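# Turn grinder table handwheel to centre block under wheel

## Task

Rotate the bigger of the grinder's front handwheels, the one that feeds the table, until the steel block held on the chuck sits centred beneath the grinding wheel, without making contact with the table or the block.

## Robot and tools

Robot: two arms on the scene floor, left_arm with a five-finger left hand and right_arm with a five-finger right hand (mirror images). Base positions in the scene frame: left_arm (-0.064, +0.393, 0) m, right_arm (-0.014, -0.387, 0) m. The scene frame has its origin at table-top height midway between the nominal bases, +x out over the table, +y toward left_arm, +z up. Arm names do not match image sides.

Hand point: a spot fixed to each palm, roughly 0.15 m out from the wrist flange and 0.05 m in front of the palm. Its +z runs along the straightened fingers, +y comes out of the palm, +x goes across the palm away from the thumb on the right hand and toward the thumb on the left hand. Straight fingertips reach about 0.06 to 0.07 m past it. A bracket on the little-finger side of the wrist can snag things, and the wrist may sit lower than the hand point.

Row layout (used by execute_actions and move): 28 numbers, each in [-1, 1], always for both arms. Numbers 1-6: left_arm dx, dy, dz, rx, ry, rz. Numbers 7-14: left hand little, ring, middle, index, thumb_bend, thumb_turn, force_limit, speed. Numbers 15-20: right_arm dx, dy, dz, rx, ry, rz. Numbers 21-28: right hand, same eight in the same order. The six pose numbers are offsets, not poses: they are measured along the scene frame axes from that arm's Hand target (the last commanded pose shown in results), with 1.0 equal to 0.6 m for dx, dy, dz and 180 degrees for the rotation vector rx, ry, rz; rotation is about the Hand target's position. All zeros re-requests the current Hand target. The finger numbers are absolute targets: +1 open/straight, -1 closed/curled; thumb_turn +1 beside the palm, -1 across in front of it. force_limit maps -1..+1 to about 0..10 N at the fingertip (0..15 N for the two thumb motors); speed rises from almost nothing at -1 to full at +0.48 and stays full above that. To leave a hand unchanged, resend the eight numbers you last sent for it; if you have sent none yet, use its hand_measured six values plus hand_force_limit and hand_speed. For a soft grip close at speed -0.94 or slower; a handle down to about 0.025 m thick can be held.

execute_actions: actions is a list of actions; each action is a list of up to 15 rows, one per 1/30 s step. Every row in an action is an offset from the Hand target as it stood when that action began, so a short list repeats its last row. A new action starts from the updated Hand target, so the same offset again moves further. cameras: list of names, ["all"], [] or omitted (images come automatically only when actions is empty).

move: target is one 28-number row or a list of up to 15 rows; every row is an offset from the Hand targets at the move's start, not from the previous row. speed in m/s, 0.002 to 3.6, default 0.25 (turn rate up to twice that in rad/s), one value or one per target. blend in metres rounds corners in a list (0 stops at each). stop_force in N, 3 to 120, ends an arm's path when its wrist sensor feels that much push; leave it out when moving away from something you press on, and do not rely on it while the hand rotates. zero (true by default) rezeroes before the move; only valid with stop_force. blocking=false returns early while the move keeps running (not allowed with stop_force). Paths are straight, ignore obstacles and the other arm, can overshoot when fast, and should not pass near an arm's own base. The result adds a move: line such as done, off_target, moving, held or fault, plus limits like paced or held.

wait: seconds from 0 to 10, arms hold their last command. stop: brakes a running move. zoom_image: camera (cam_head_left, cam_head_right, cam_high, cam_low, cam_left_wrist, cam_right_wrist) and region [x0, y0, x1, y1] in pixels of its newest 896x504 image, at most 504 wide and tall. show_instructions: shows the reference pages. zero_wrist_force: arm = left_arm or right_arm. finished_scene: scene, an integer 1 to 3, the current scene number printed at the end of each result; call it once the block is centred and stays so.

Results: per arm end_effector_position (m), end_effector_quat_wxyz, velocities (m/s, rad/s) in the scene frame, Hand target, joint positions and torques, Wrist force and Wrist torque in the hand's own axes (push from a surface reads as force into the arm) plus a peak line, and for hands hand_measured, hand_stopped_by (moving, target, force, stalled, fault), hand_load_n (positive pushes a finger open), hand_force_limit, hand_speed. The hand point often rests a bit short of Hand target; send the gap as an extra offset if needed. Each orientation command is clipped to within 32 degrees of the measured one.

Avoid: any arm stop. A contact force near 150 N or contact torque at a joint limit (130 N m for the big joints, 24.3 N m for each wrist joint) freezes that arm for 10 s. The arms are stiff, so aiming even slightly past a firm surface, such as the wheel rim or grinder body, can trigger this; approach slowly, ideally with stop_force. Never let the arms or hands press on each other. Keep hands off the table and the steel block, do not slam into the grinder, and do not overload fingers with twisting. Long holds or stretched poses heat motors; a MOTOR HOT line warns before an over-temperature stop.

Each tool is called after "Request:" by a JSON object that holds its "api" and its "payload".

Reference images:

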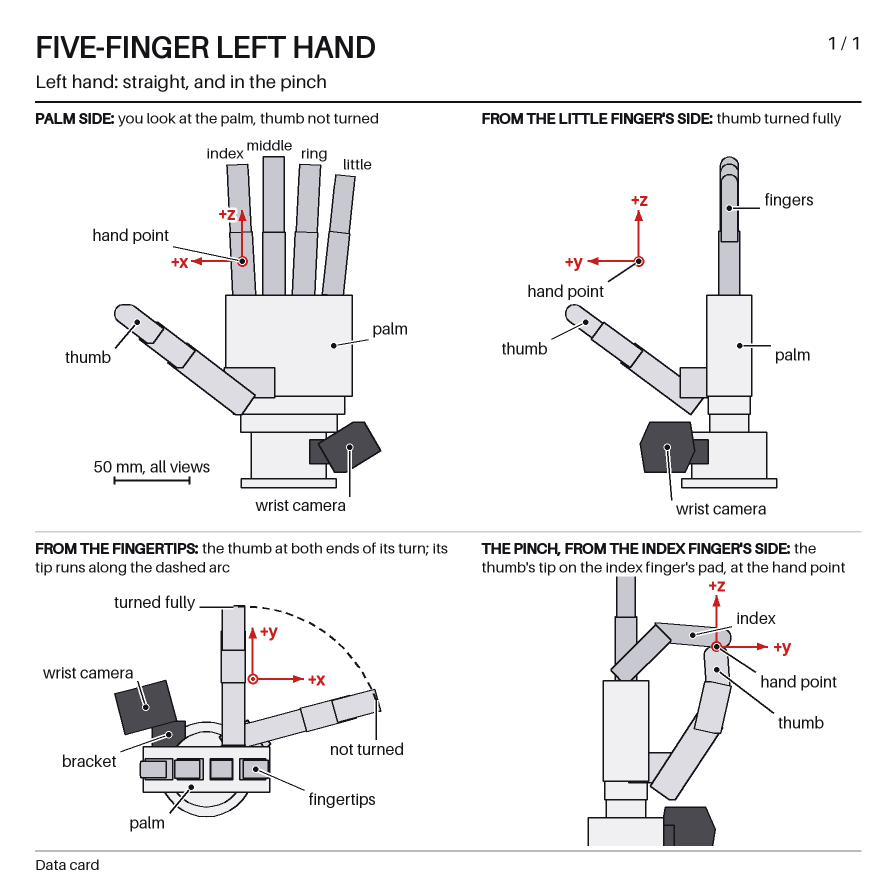

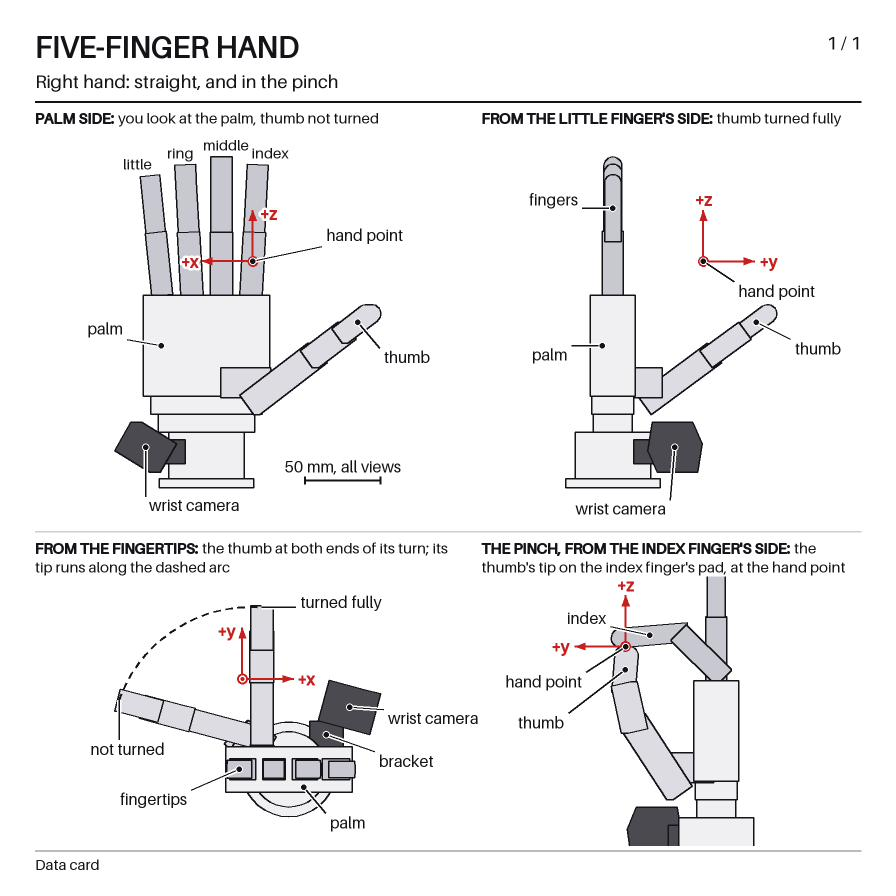

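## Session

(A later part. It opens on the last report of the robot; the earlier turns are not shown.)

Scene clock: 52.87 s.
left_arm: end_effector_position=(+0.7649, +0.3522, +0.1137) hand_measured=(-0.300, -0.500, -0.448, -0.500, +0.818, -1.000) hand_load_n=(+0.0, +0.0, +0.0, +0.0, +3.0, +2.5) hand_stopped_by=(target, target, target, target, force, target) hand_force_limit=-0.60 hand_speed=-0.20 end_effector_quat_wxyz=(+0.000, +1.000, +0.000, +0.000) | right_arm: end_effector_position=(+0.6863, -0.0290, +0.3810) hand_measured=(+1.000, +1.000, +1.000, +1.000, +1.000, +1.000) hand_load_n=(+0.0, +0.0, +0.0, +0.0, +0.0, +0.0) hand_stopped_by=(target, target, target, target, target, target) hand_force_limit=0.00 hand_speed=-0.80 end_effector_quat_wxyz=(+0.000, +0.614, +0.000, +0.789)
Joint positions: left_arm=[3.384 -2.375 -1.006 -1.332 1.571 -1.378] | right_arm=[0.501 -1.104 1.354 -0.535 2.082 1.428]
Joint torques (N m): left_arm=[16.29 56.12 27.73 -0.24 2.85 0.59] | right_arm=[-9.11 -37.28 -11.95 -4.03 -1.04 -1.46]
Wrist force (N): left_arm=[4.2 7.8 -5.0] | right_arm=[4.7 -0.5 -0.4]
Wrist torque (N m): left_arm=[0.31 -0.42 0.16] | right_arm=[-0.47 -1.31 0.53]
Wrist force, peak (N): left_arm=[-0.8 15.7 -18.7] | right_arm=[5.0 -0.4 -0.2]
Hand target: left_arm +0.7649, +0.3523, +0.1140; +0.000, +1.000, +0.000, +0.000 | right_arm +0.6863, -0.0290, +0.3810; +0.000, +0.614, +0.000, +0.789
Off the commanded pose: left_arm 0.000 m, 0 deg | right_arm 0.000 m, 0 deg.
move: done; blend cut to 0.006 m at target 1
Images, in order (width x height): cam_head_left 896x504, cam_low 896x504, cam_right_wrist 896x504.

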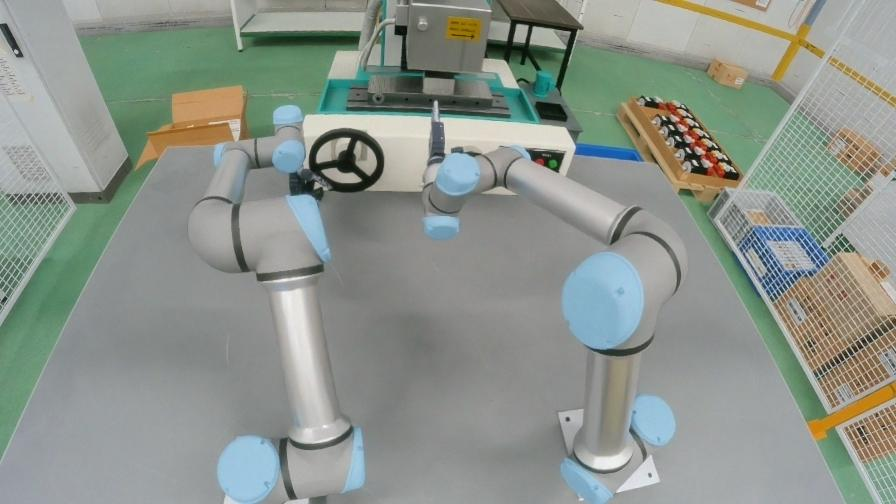

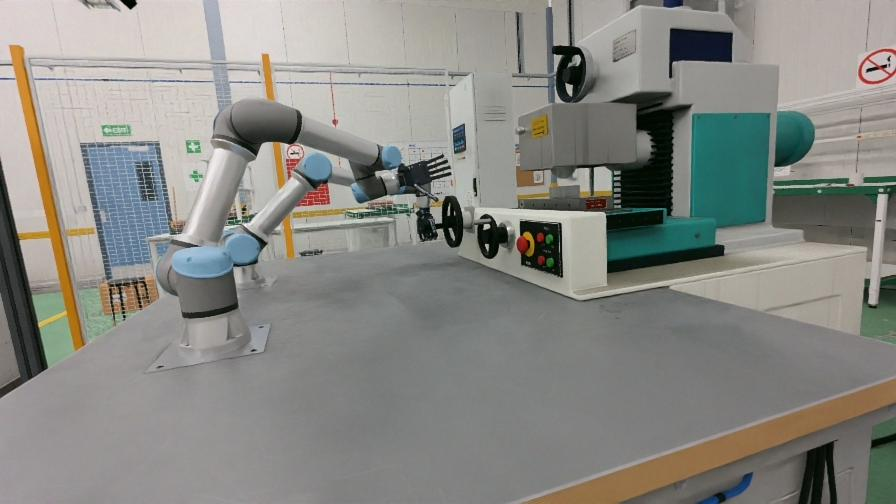

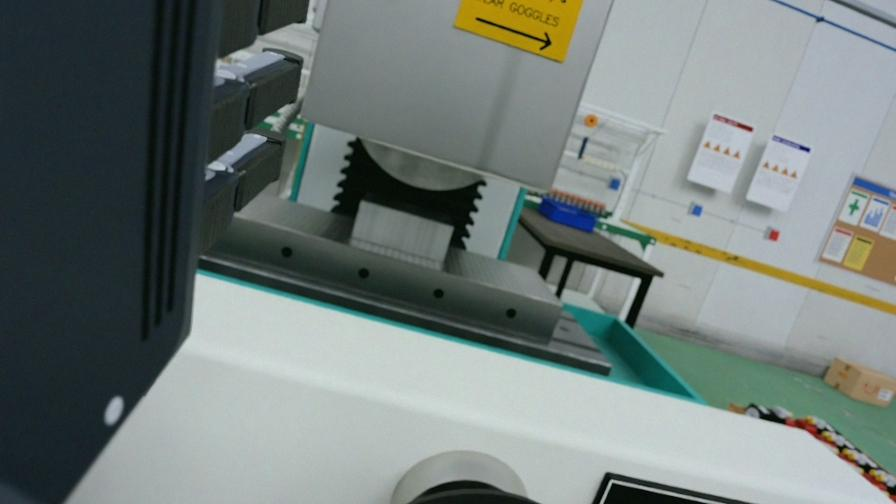

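Request:
{"api": "move", "payload": {"target": [0,-0.0068,-0.0125,0,0,0,-0.3,-0.5,-0.5,-0.5,-0.98,-1,-0.6,-0.2,0,0,0,0,0,0,1,1,1,1,1,1,0,-0.8], "speed": 0.05, "cameras": ["cam_head_left","cam_right_wrist"]}}

Request:
{"api": "zoom_image", "payload": {"camera": "cam_right_wrist", "region": [350, 190, 390, 215]}}

Request:
{"api": "zoom_image", "payload": {"camera": "cam_right_wrist", "region": [430, 210, 480, 240]}}

Request:
{"api": "zoom_image", "payload": {"camera": "cam_head_left", "region": [270, 110, 390, 220]}}

Scene clock: 54.03 s.
left_arm: end_effector_position=(+0.7649, +0.3481, +0.1063) hand_measured=(-0.300, -0.500, -0.448, -0.500, +0.818, -1.000) hand_load_n=(+0.0, +0.0, +0.0, +0.0, +4.5, +2.0) hand_stopped_by=(target, target, target, target, force, target) hand_force_limit=-0.60 hand_speed=-0.20 end_effector_quat_wxyz=(+0.000, +1.000, +0.000, +0.000) | right_arm: end_effector_position=(+0.6863, -0.0290, +0.3810) hand_measured=(+1.000, +1.000, +1.000, +1.000, +1.000, +1.000) hand_load_n=(+0.0, +0.0, +0.0, +0.0, +0.0, +0.0) hand_stopped_by=(target, target, target, target, target, target) hand_force_limit=0.00 hand_speed=-0.80 end_effector_quat_wxyz=(+0.000, +0.614, +0.000, +0.789)
Joint positions: left_arm=[3.379 -2.38 -1.017 -1.315 1.571 -1.383] | right_arm=[0.501 -1.104 1.354 -0.535 2.082 1.428]
Joint torques (N m): left_arm=[11.04 42.09 19.35 -0.8 4.06 -0.16] | right_arm=[-8.76 -37.02 -12.55 -4.13 -1.2 -1.35]
Wrist force (N): left_arm=[2.3 12.0 -13.5] | right_arm=[4.3 -0.9 -0.1]
Wrist torque (N m): left_arm=[0.86 -0.41 0.06] | right_arm=[-0.55 -1.26 0.49]
Wrist force, peak (N): left_arm=[0.5 14.0 -16.1] | right_arm=[5.1 -0.8 -0.6]
Hand target: left_arm +0.7649, +0.3482, +0.1065; +0.000, +1.000, +0.000, +0.000 | right_arm +0.6863, -0.0290, +0.3810; +0.000, +0.614, +0.000, +0.789
Off the commanded pose: left_arm 0.000 m, 0 deg | right_arm 0.000 m, 0 deg.
move: done
Images, in order (width x height): cam_head_left 896x504, cam_right_wrist 896x504.

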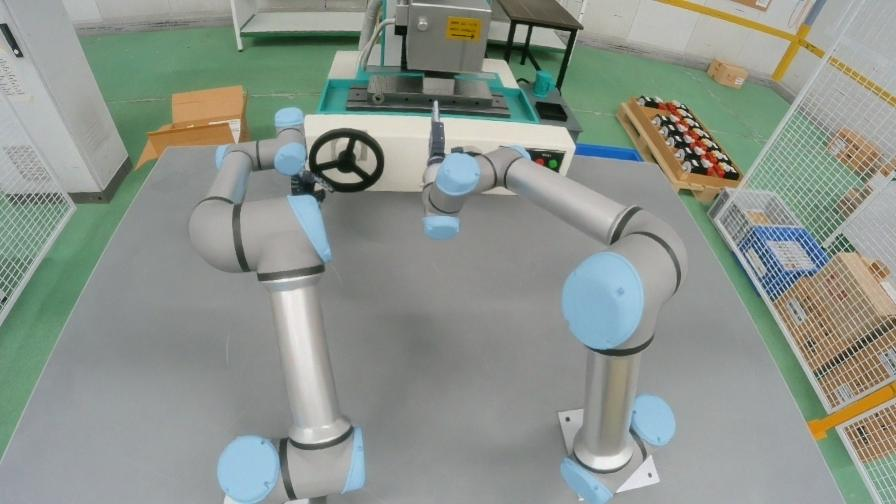

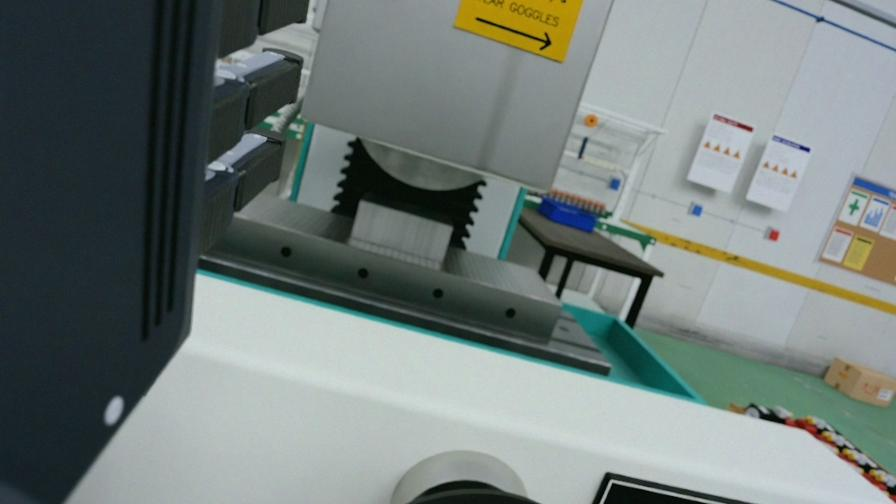

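Scaled by 12.600 from the camera's 896x504 image, which has a finer 1280x720 frame.

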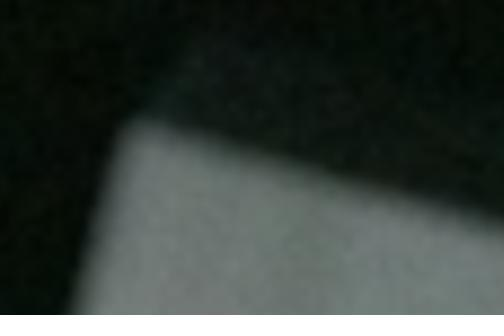

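Scaled by 10.080 from the camera's 896x504 image, which has a finer 1280x720 frame.

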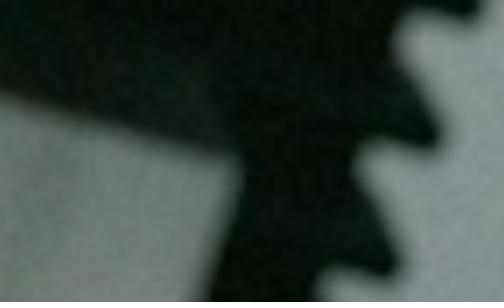

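Scaled by 4.200 from the camera's 896x504 image, which has a finer 1280x720 frame.

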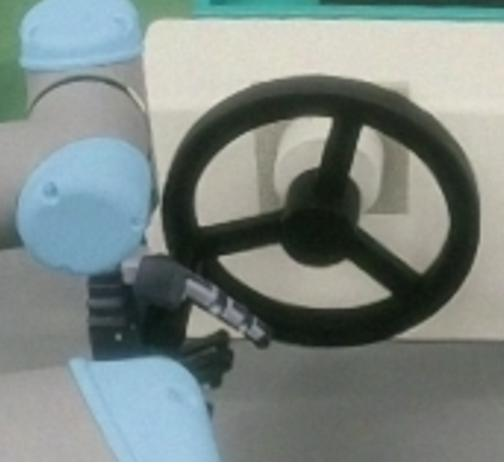

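Request:
{"api": "move", "payload": {"target": [[0,-0.0038,-0.006,0,0,0,-0.3,-0.5,-0.5,-0.5,-0.98,-1,-0.6,-0.2,0,0,0,0,0,0,1,1,1,1,1,1,0,-0.8]], "speed": 0.05, "cameras": ["cam_right_wrist"]}}

Request:
{"api": "move", "payload": {"target": [[0,0,0,0,0,0,-0.3,-0.5,-0.5,-0.5,1,-1,-0.6,0.2,0,0,0,0,0,0,1,1,1,1,1,1,0,-0.8]], "cameras": ["cam_right_wrist","cam_head_left"]}}

Request:
{"api": "zoom_image", "payload": {"camera": "cam_right_wrist", "region": [350, 190, 390, 215]}}

Request:
{"api": "zoom_image", "payload": {"camera": "cam_right_wrist", "region": [430, 210, 480, 240]}}

Request:
{"api": "zoom_image", "payload": {"camera": "cam_head_left", "region": [270, 110, 390, 220]}}

Scene clock: 55.07 s.
left_arm: end_effector_position=(+0.7649, +0.3460, +0.1028) hand_measured=(-0.300, -0.500, -0.448, -0.500, +0.816, -1.000) hand_load_n=(+0.0, +0.5, +0.0, +0.0, +1.0, +0.5) hand_stopped_by=(target, target, target, target, force, target) hand_force_limit=-0.60 hand_speed=-0.20 end_effector_quat_wxyz=(+0.000, +1.000, +0.000, +0.000) | right_arm: end_effector_position=(+0.6863, -0.0290, +0.3810) hand_measured=(+1.000, +1.000, +1.000, +1.000, +1.000, +1.000) hand_load_n=(+0.0, +0.0, +0.0, +0.0, +0.0, +0.0) hand_stopped_by=(target, target, target, target, target, target) hand_force_limit=0.00 hand_speed=-0.80 end_effector_quat_wxyz=(+0.000, +0.614, +0.000, +0.789)
Joint positions: left_arm=[3.376 -2.383 -1.022 -1.308 1.571 -1.386] | right_arm=[0.501 -1.104 1.354 -0.535 2.082 1.428]
Joint torques (N m): left_arm=[-5.54 39.32 12.76 -0.44 1.2 -0.34] | right_arm=[-9.81 -36.65 -13.36 -3.96 -1.03 -1.37]
Wrist force (N): left_arm=[3.0 -0.5 -11.8] | right_arm=[4.8 -0.6 -0.8]
Wrist torque (N m): left_arm=[-0.10 -0.36 0.27] | right_arm=[-0.46 -1.30 0.53]
Wrist force, peak (N): left_arm=[1.0 12.9 -15.4] | right_arm=[5.0 -0.3 -0.3]
Hand target: left_arm +0.7649, +0.3459, +0.1029; +0.000, +1.000, +0.000, +0.000 | right_arm +0.6863, -0.0290, +0.3810; +0.000, +0.614, +0.000, +0.789
Off the commanded pose: left_arm 0.000 m, 0 deg | right_arm 0.000 m, 0 deg.
move: done
Images, in order (width x height): cam_right_wrist 896x504.

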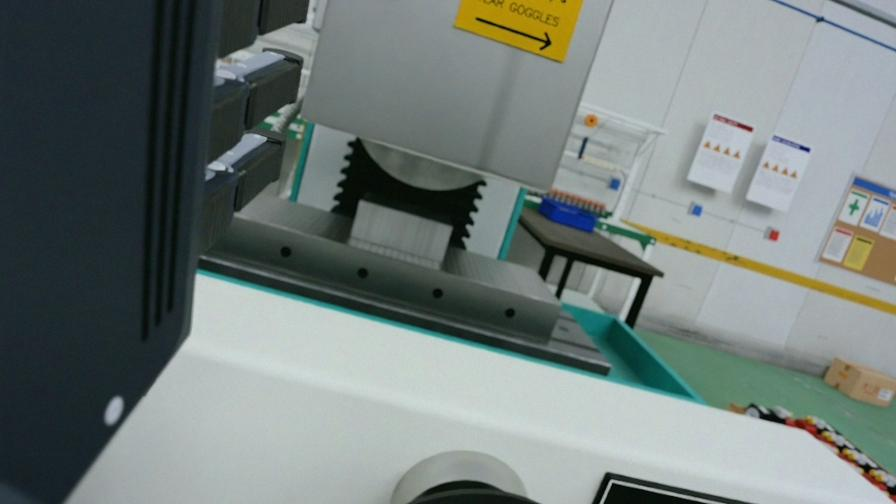

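Scene clock: 55.57 s.
left_arm: end_effector_position=(+0.7649, +0.3460, +0.1028) hand_measured=(-0.300, -0.500, -0.448, -0.500, +1.000, -1.000) hand_load_n=(+0.0, +0.5, +0.0, +0.5, +0.0, +0.5) hand_stopped_by=(target, target, target, target, target, target) hand_force_limit=-0.60 hand_speed=0.20 end_effector_quat_wxyz=(+0.000, +1.000, +0.000, +0.000) | right_arm: end_effector_position=(+0.6863, -0.0290, +0.3810) hand_measured=(+1.000, +1.000, +1.000, +1.000, +1.000, +1.000) hand_load_n=(+0.0, +0.0, +0.0, +0.0, +0.0, +0.0) hand_stopped_by=(target, target, target, target, target, target) hand_force_limit=0.00 hand_speed=-0.80 end_effector_quat_wxyz=(+0.000, +0.614, +0.000, +0.789)
Joint positions: left_arm=[3.376 -2.383 -1.022 -1.308 1.571 -1.386] | right_arm=[0.501 -1.104 1.354 -0.535 2.082 1.428]
Joint torques (N m): left_arm=[-7.08 49.77 24.59 -1.34 -1.25 0.34] | right_arm=[-8.13 -37.13 -12.7 -4.13 -0.96 -1.53]
Wrist force (N): left_arm=[3.7 -5.0 -10.7] | right_arm=[4.9 -0.5 -0.3]
Wrist torque (N m): left_arm=[-0.46 -0.39 0.38] | right_arm=[-0.46 -1.34 0.53]
Wrist force, peak (N): left_arm=[4.0 -5.1 -11.1] | right_arm=[5.1 -0.9 -0.5]
Hand target: left_arm +0.7649, +0.3459, +0.1029; +0.000, +1.000, +0.000, +0.000 | right_arm +0.6863, -0.0290, +0.3810; +0.000, +0.614, +0.000, +0.789
Off the commanded pose: left_arm 0.000 m, 0 deg | right_arm 0.000 m, 0 deg.
move: done
Images, in order (width x height): cam_head_left 896x504, cam_right_wrist 896x504.

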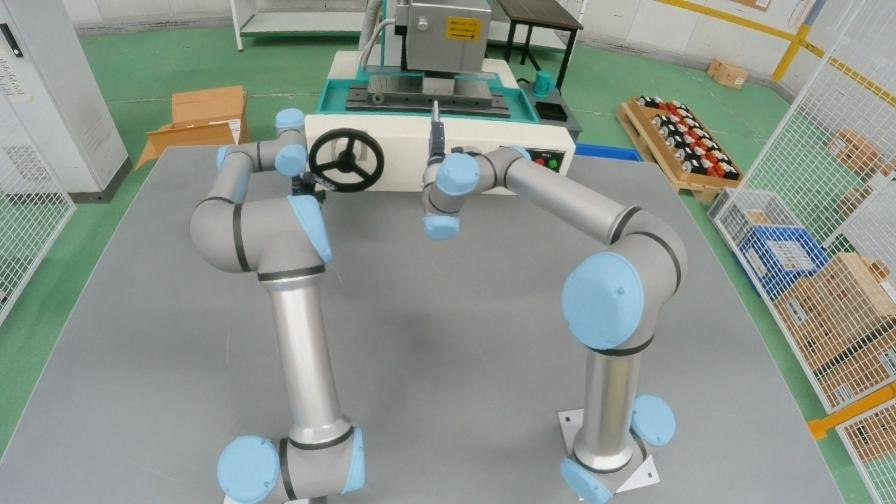

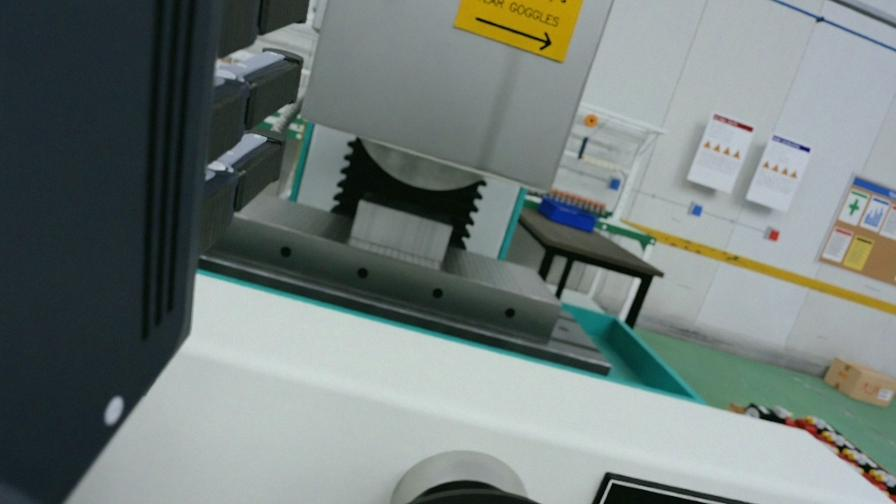

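Scaled by 12.600 from the camera's 896x504 image, which has a finer 1280x720 frame.

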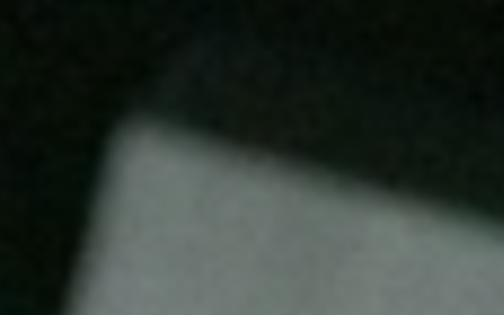

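Scaled by 10.080 from the camera's 896x504 image, which has a finer 1280x720 frame.

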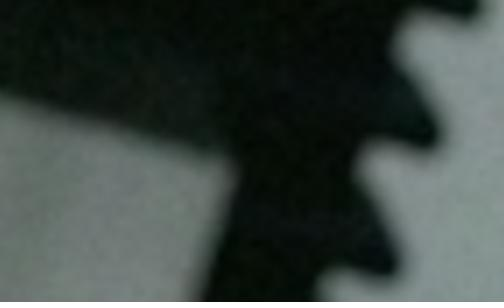

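Scaled by 4.200 from the camera's 896x504 image, which has a finer 1280x720 frame.

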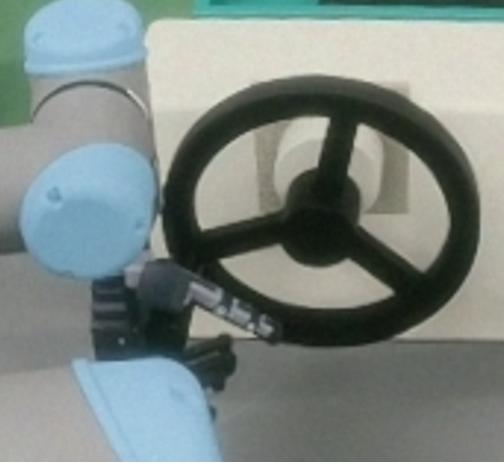

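Request:
{"api": "move", "payload": {"target": [[0,0,0,0,0,0,1,1,1,1,1,-1,-0.6,0.2,0,0,0,0,0,0,1,1,1,1,1,1,0,-0.8]], "cameras": ["cam_right_wrist","cam_head_left"]}}

Request:
{"api": "zoom_image", "payload": {"camera": "cam_right_wrist", "region": [350, 190, 390, 215]}}

Request:
{"api": "zoom_image", "payload": {"camera": "cam_head_left", "region": [270, 110, 390, 220]}}

Scene clock: 56.53 s.
left_arm: end_effector_position=(+0.7649, +0.3459, +0.1029) hand_measured=(+1.000, +1.000, +1.000, +1.000, +1.000, -1.000) hand_load_n=(+0.0, +0.5, +0.0, +0.0, +0.0, +0.5) hand_stopped_by=(target, target, target, target, target, target) hand_force_limit=-0.60 hand_speed=0.20 end_effector_quat_wxyz=(+0.000, +1.000, +0.000, +0.000) | right_arm: end_effector_position=(+0.6863, -0.0290, +0.3810) hand_measured=(+1.000, +1.000, +1.000, +1.000, +1.000, +1.000) hand_load_n=(+0.0, +0.0, +0.0, +0.0, +0.0, +0.0) hand_stopped_by=(target, target, target, target, target, target) hand_force_limit=0.00 hand_speed=-0.80 end_effector_quat_wxyz=(+0.000, +0.614, +0.000, +0.789)
Joint positions: left_arm=[3.376 -2.383 -1.022 -1.308 1.571 -1.386] | right_arm=[0.501 -1.104 1.354 -0.535 2.082 1.428]
Joint torques (N m): left_arm=[-8.12 52.76 24.45 -0.32 -0.32 0.35] | right_arm=[-9.26 -38.03 -12.97 -3.92 -1.05 -1.58]
Wrist force (N): left_arm=[4.0 -5.5 -10.3] | right_arm=[4.6 -0.9 -0.2]
Wrist torque (N m): left_arm=[-0.54 -0.42 0.41] | right_arm=[-0.53 -1.30 0.50]
Wrist force, peak (N): left_arm=[3.9 -5.2 -11.0] | right_arm=[5.1 -0.9 -0.2]
Hand target: left_arm +0.7649, +0.3459, +0.1029; +0.000, +1.000, +0.000, +0.000 | right_arm +0.6863, -0.0290, +0.3810; +0.000, +0.614, +0.000, +0.789
Off the commanded pose: left_arm 0.000 m, 0 deg | right_arm 0.000 m, 0 deg.
move: done
Images, in order (width x height): cam_head_left 896x504, cam_right_wrist 896x504.

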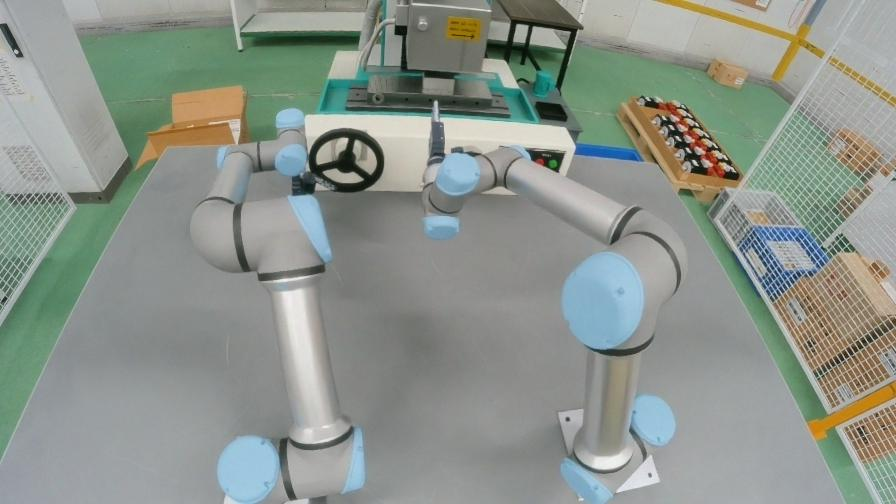

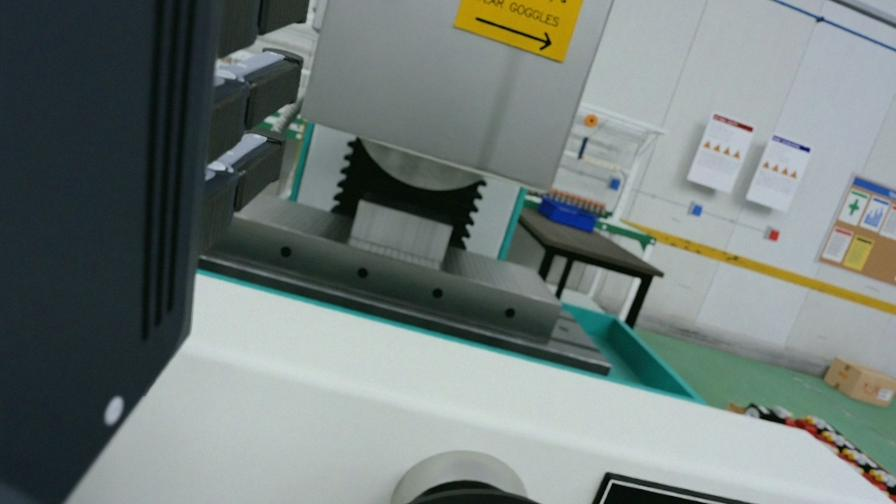

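Scaled by 12.600 from the camera's 896x504 image, which has a finer 1280x720 frame.

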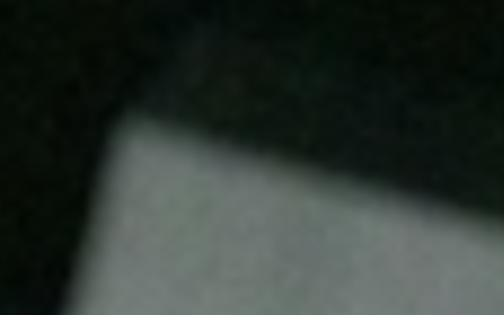

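Scaled by 4.200 from the camera's 896x504 image, which has a finer 1280x720 frame.

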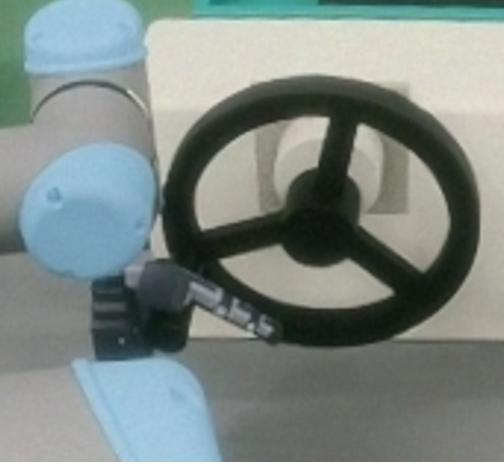

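Request:
{"api": "move", "payload": {"target": [[0,0,0.03,0,0,0,1,1,1,1,1,-1,-0.6,0.2,0,0,0,0,0,0,1,1,1,1,1,1,0,-0.8],[0,0,0.27,0,0,0,1,1,1,1,1,-1,-0.6,0.2,0,0,0,0,0,0,1,1,1,1,1,1,0,-0.8],[-0.25,0,0.27,0,0,0,1,1,1,1,1,-1,-0.6,0.2,0,0,0,0,0,0,1,1,1,1,1,1,0,-0.8]], "speed": [0.1,0.25,0.25], "blend": 0.01, "cameras": ["cam_right_wrist","cam_head_left"]}}

Request:
{"api": "zoom_image", "payload": {"camera": "cam_right_wrist", "region": [350, 190, 390, 215]}}

Request:
{"api": "zoom_image", "payload": {"camera": "cam_right_wrist", "region": [430, 210, 480, 240]}}

Request:
{"api": "zoom_image", "payload": {"camera": "cam_head_left", "region": [270, 110, 390, 220]}}

Scene clock: 58.63 s.
left_arm: end_effector_position=(+0.6150, +0.3460, +0.2649) hand_measured=(+1.000, +1.000, +1.000, +1.000, +1.000, -1.000) hand_load_n=(+0.0, +0.0, -0.5, +0.0, -0.5, +0.0) hand_stopped_by=(target, target, target, target, target, target) hand_force_limit=-0.60 hand_speed=0.20 end_effector_quat_wxyz=(+0.000, +1.000, +0.000, +0.000) | right_arm: end_effector_position=(+0.6863, -0.0290, +0.3810) hand_measured=(+1.000, +1.000, +1.000, +1.000, +1.000, +1.000) hand_load_n=(+0.0, +0.0, +0.0, +0.0, +0.0, +0.0) hand_stopped_by=(target, target, target, target, target, target) hand_force_limit=0.00 hand_speed=-0.80 end_effector_quat_wxyz=(+0.000, +0.614, +0.000, +0.789)
Joint positions: left_arm=[3.419 -1.919 -1.342 -1.451 1.571 -1.343] | right_arm=[0.501 -1.104 1.354 -0.535 2.082 1.428]
Joint torques (N m): left_arm=[-9.3 46.89 13.64 2.83 0.51 -0.95] | right_arm=[-9.3 -36.64 -13.25 -3.96 -1 -1.37]
Wrist force (N): left_arm=[2.3 -3.7 2.3] | right_arm=[5.0 -0.5 -0.2]
Wrist torque (N m): left_arm=[-0.75 -0.25 0.18] | right_arm=[-0.49 -1.35 0.53]
Wrist force, peak (N): left_arm=[3.7 -5.3 -10.8] | right_arm=[5.0 -0.5 -0.2]
Hand target: left_arm +0.6149, +0.3459, +0.2649; +0.000, +1.000, +0.000, +0.000 | right_arm +0.6863, -0.0290, +0.3810; +0.000, +0.614, +0.000, +0.789
Off the commanded pose: left_arm 0.000 m, 0 deg | right_arm 0.000 m, 0 deg.
move: done; blend cut to 0.009 m at target 1
Images, in order (width x height): cam_head_left 896x504, cam_right_wrist 896x504.

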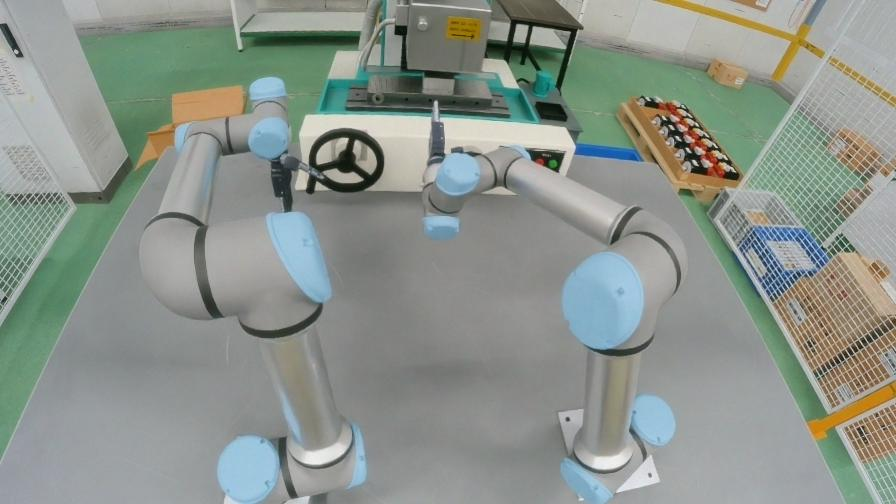

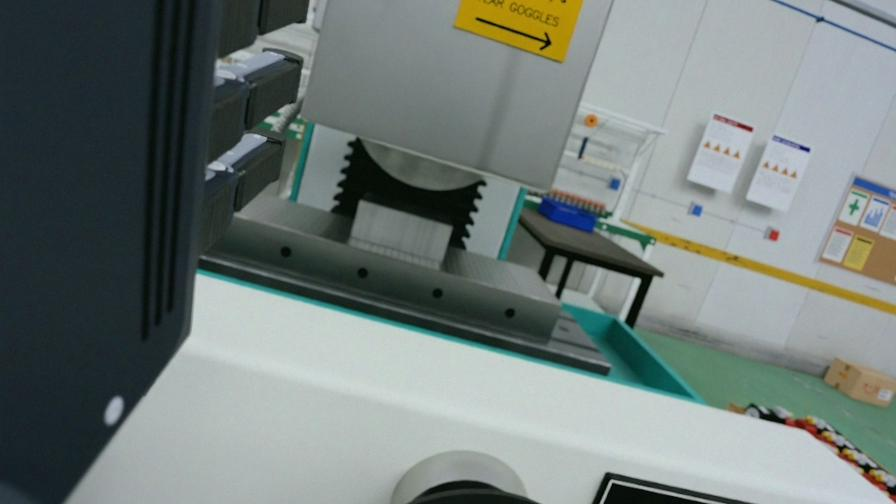

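Scaled by 12.600 from the camera's 896x504 image, which has a finer 1280x720 frame.

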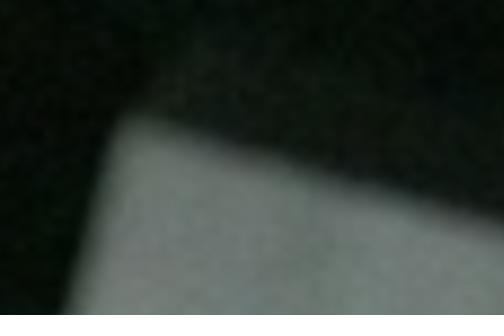

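Scaled by 10.080 from the camera's 896x504 image, which has a finer 1280x720 frame.

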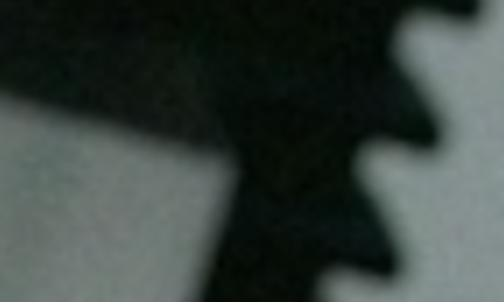

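Scaled by 4.200 from the camera's 896x504 image, which has a finer 1280x720 frame.

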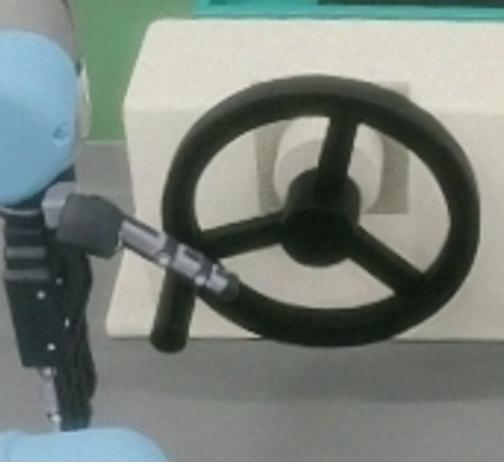

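Request:
{"api": "finished_scene", "payload": {"scene": 3}}

The scene is finished: the task was done.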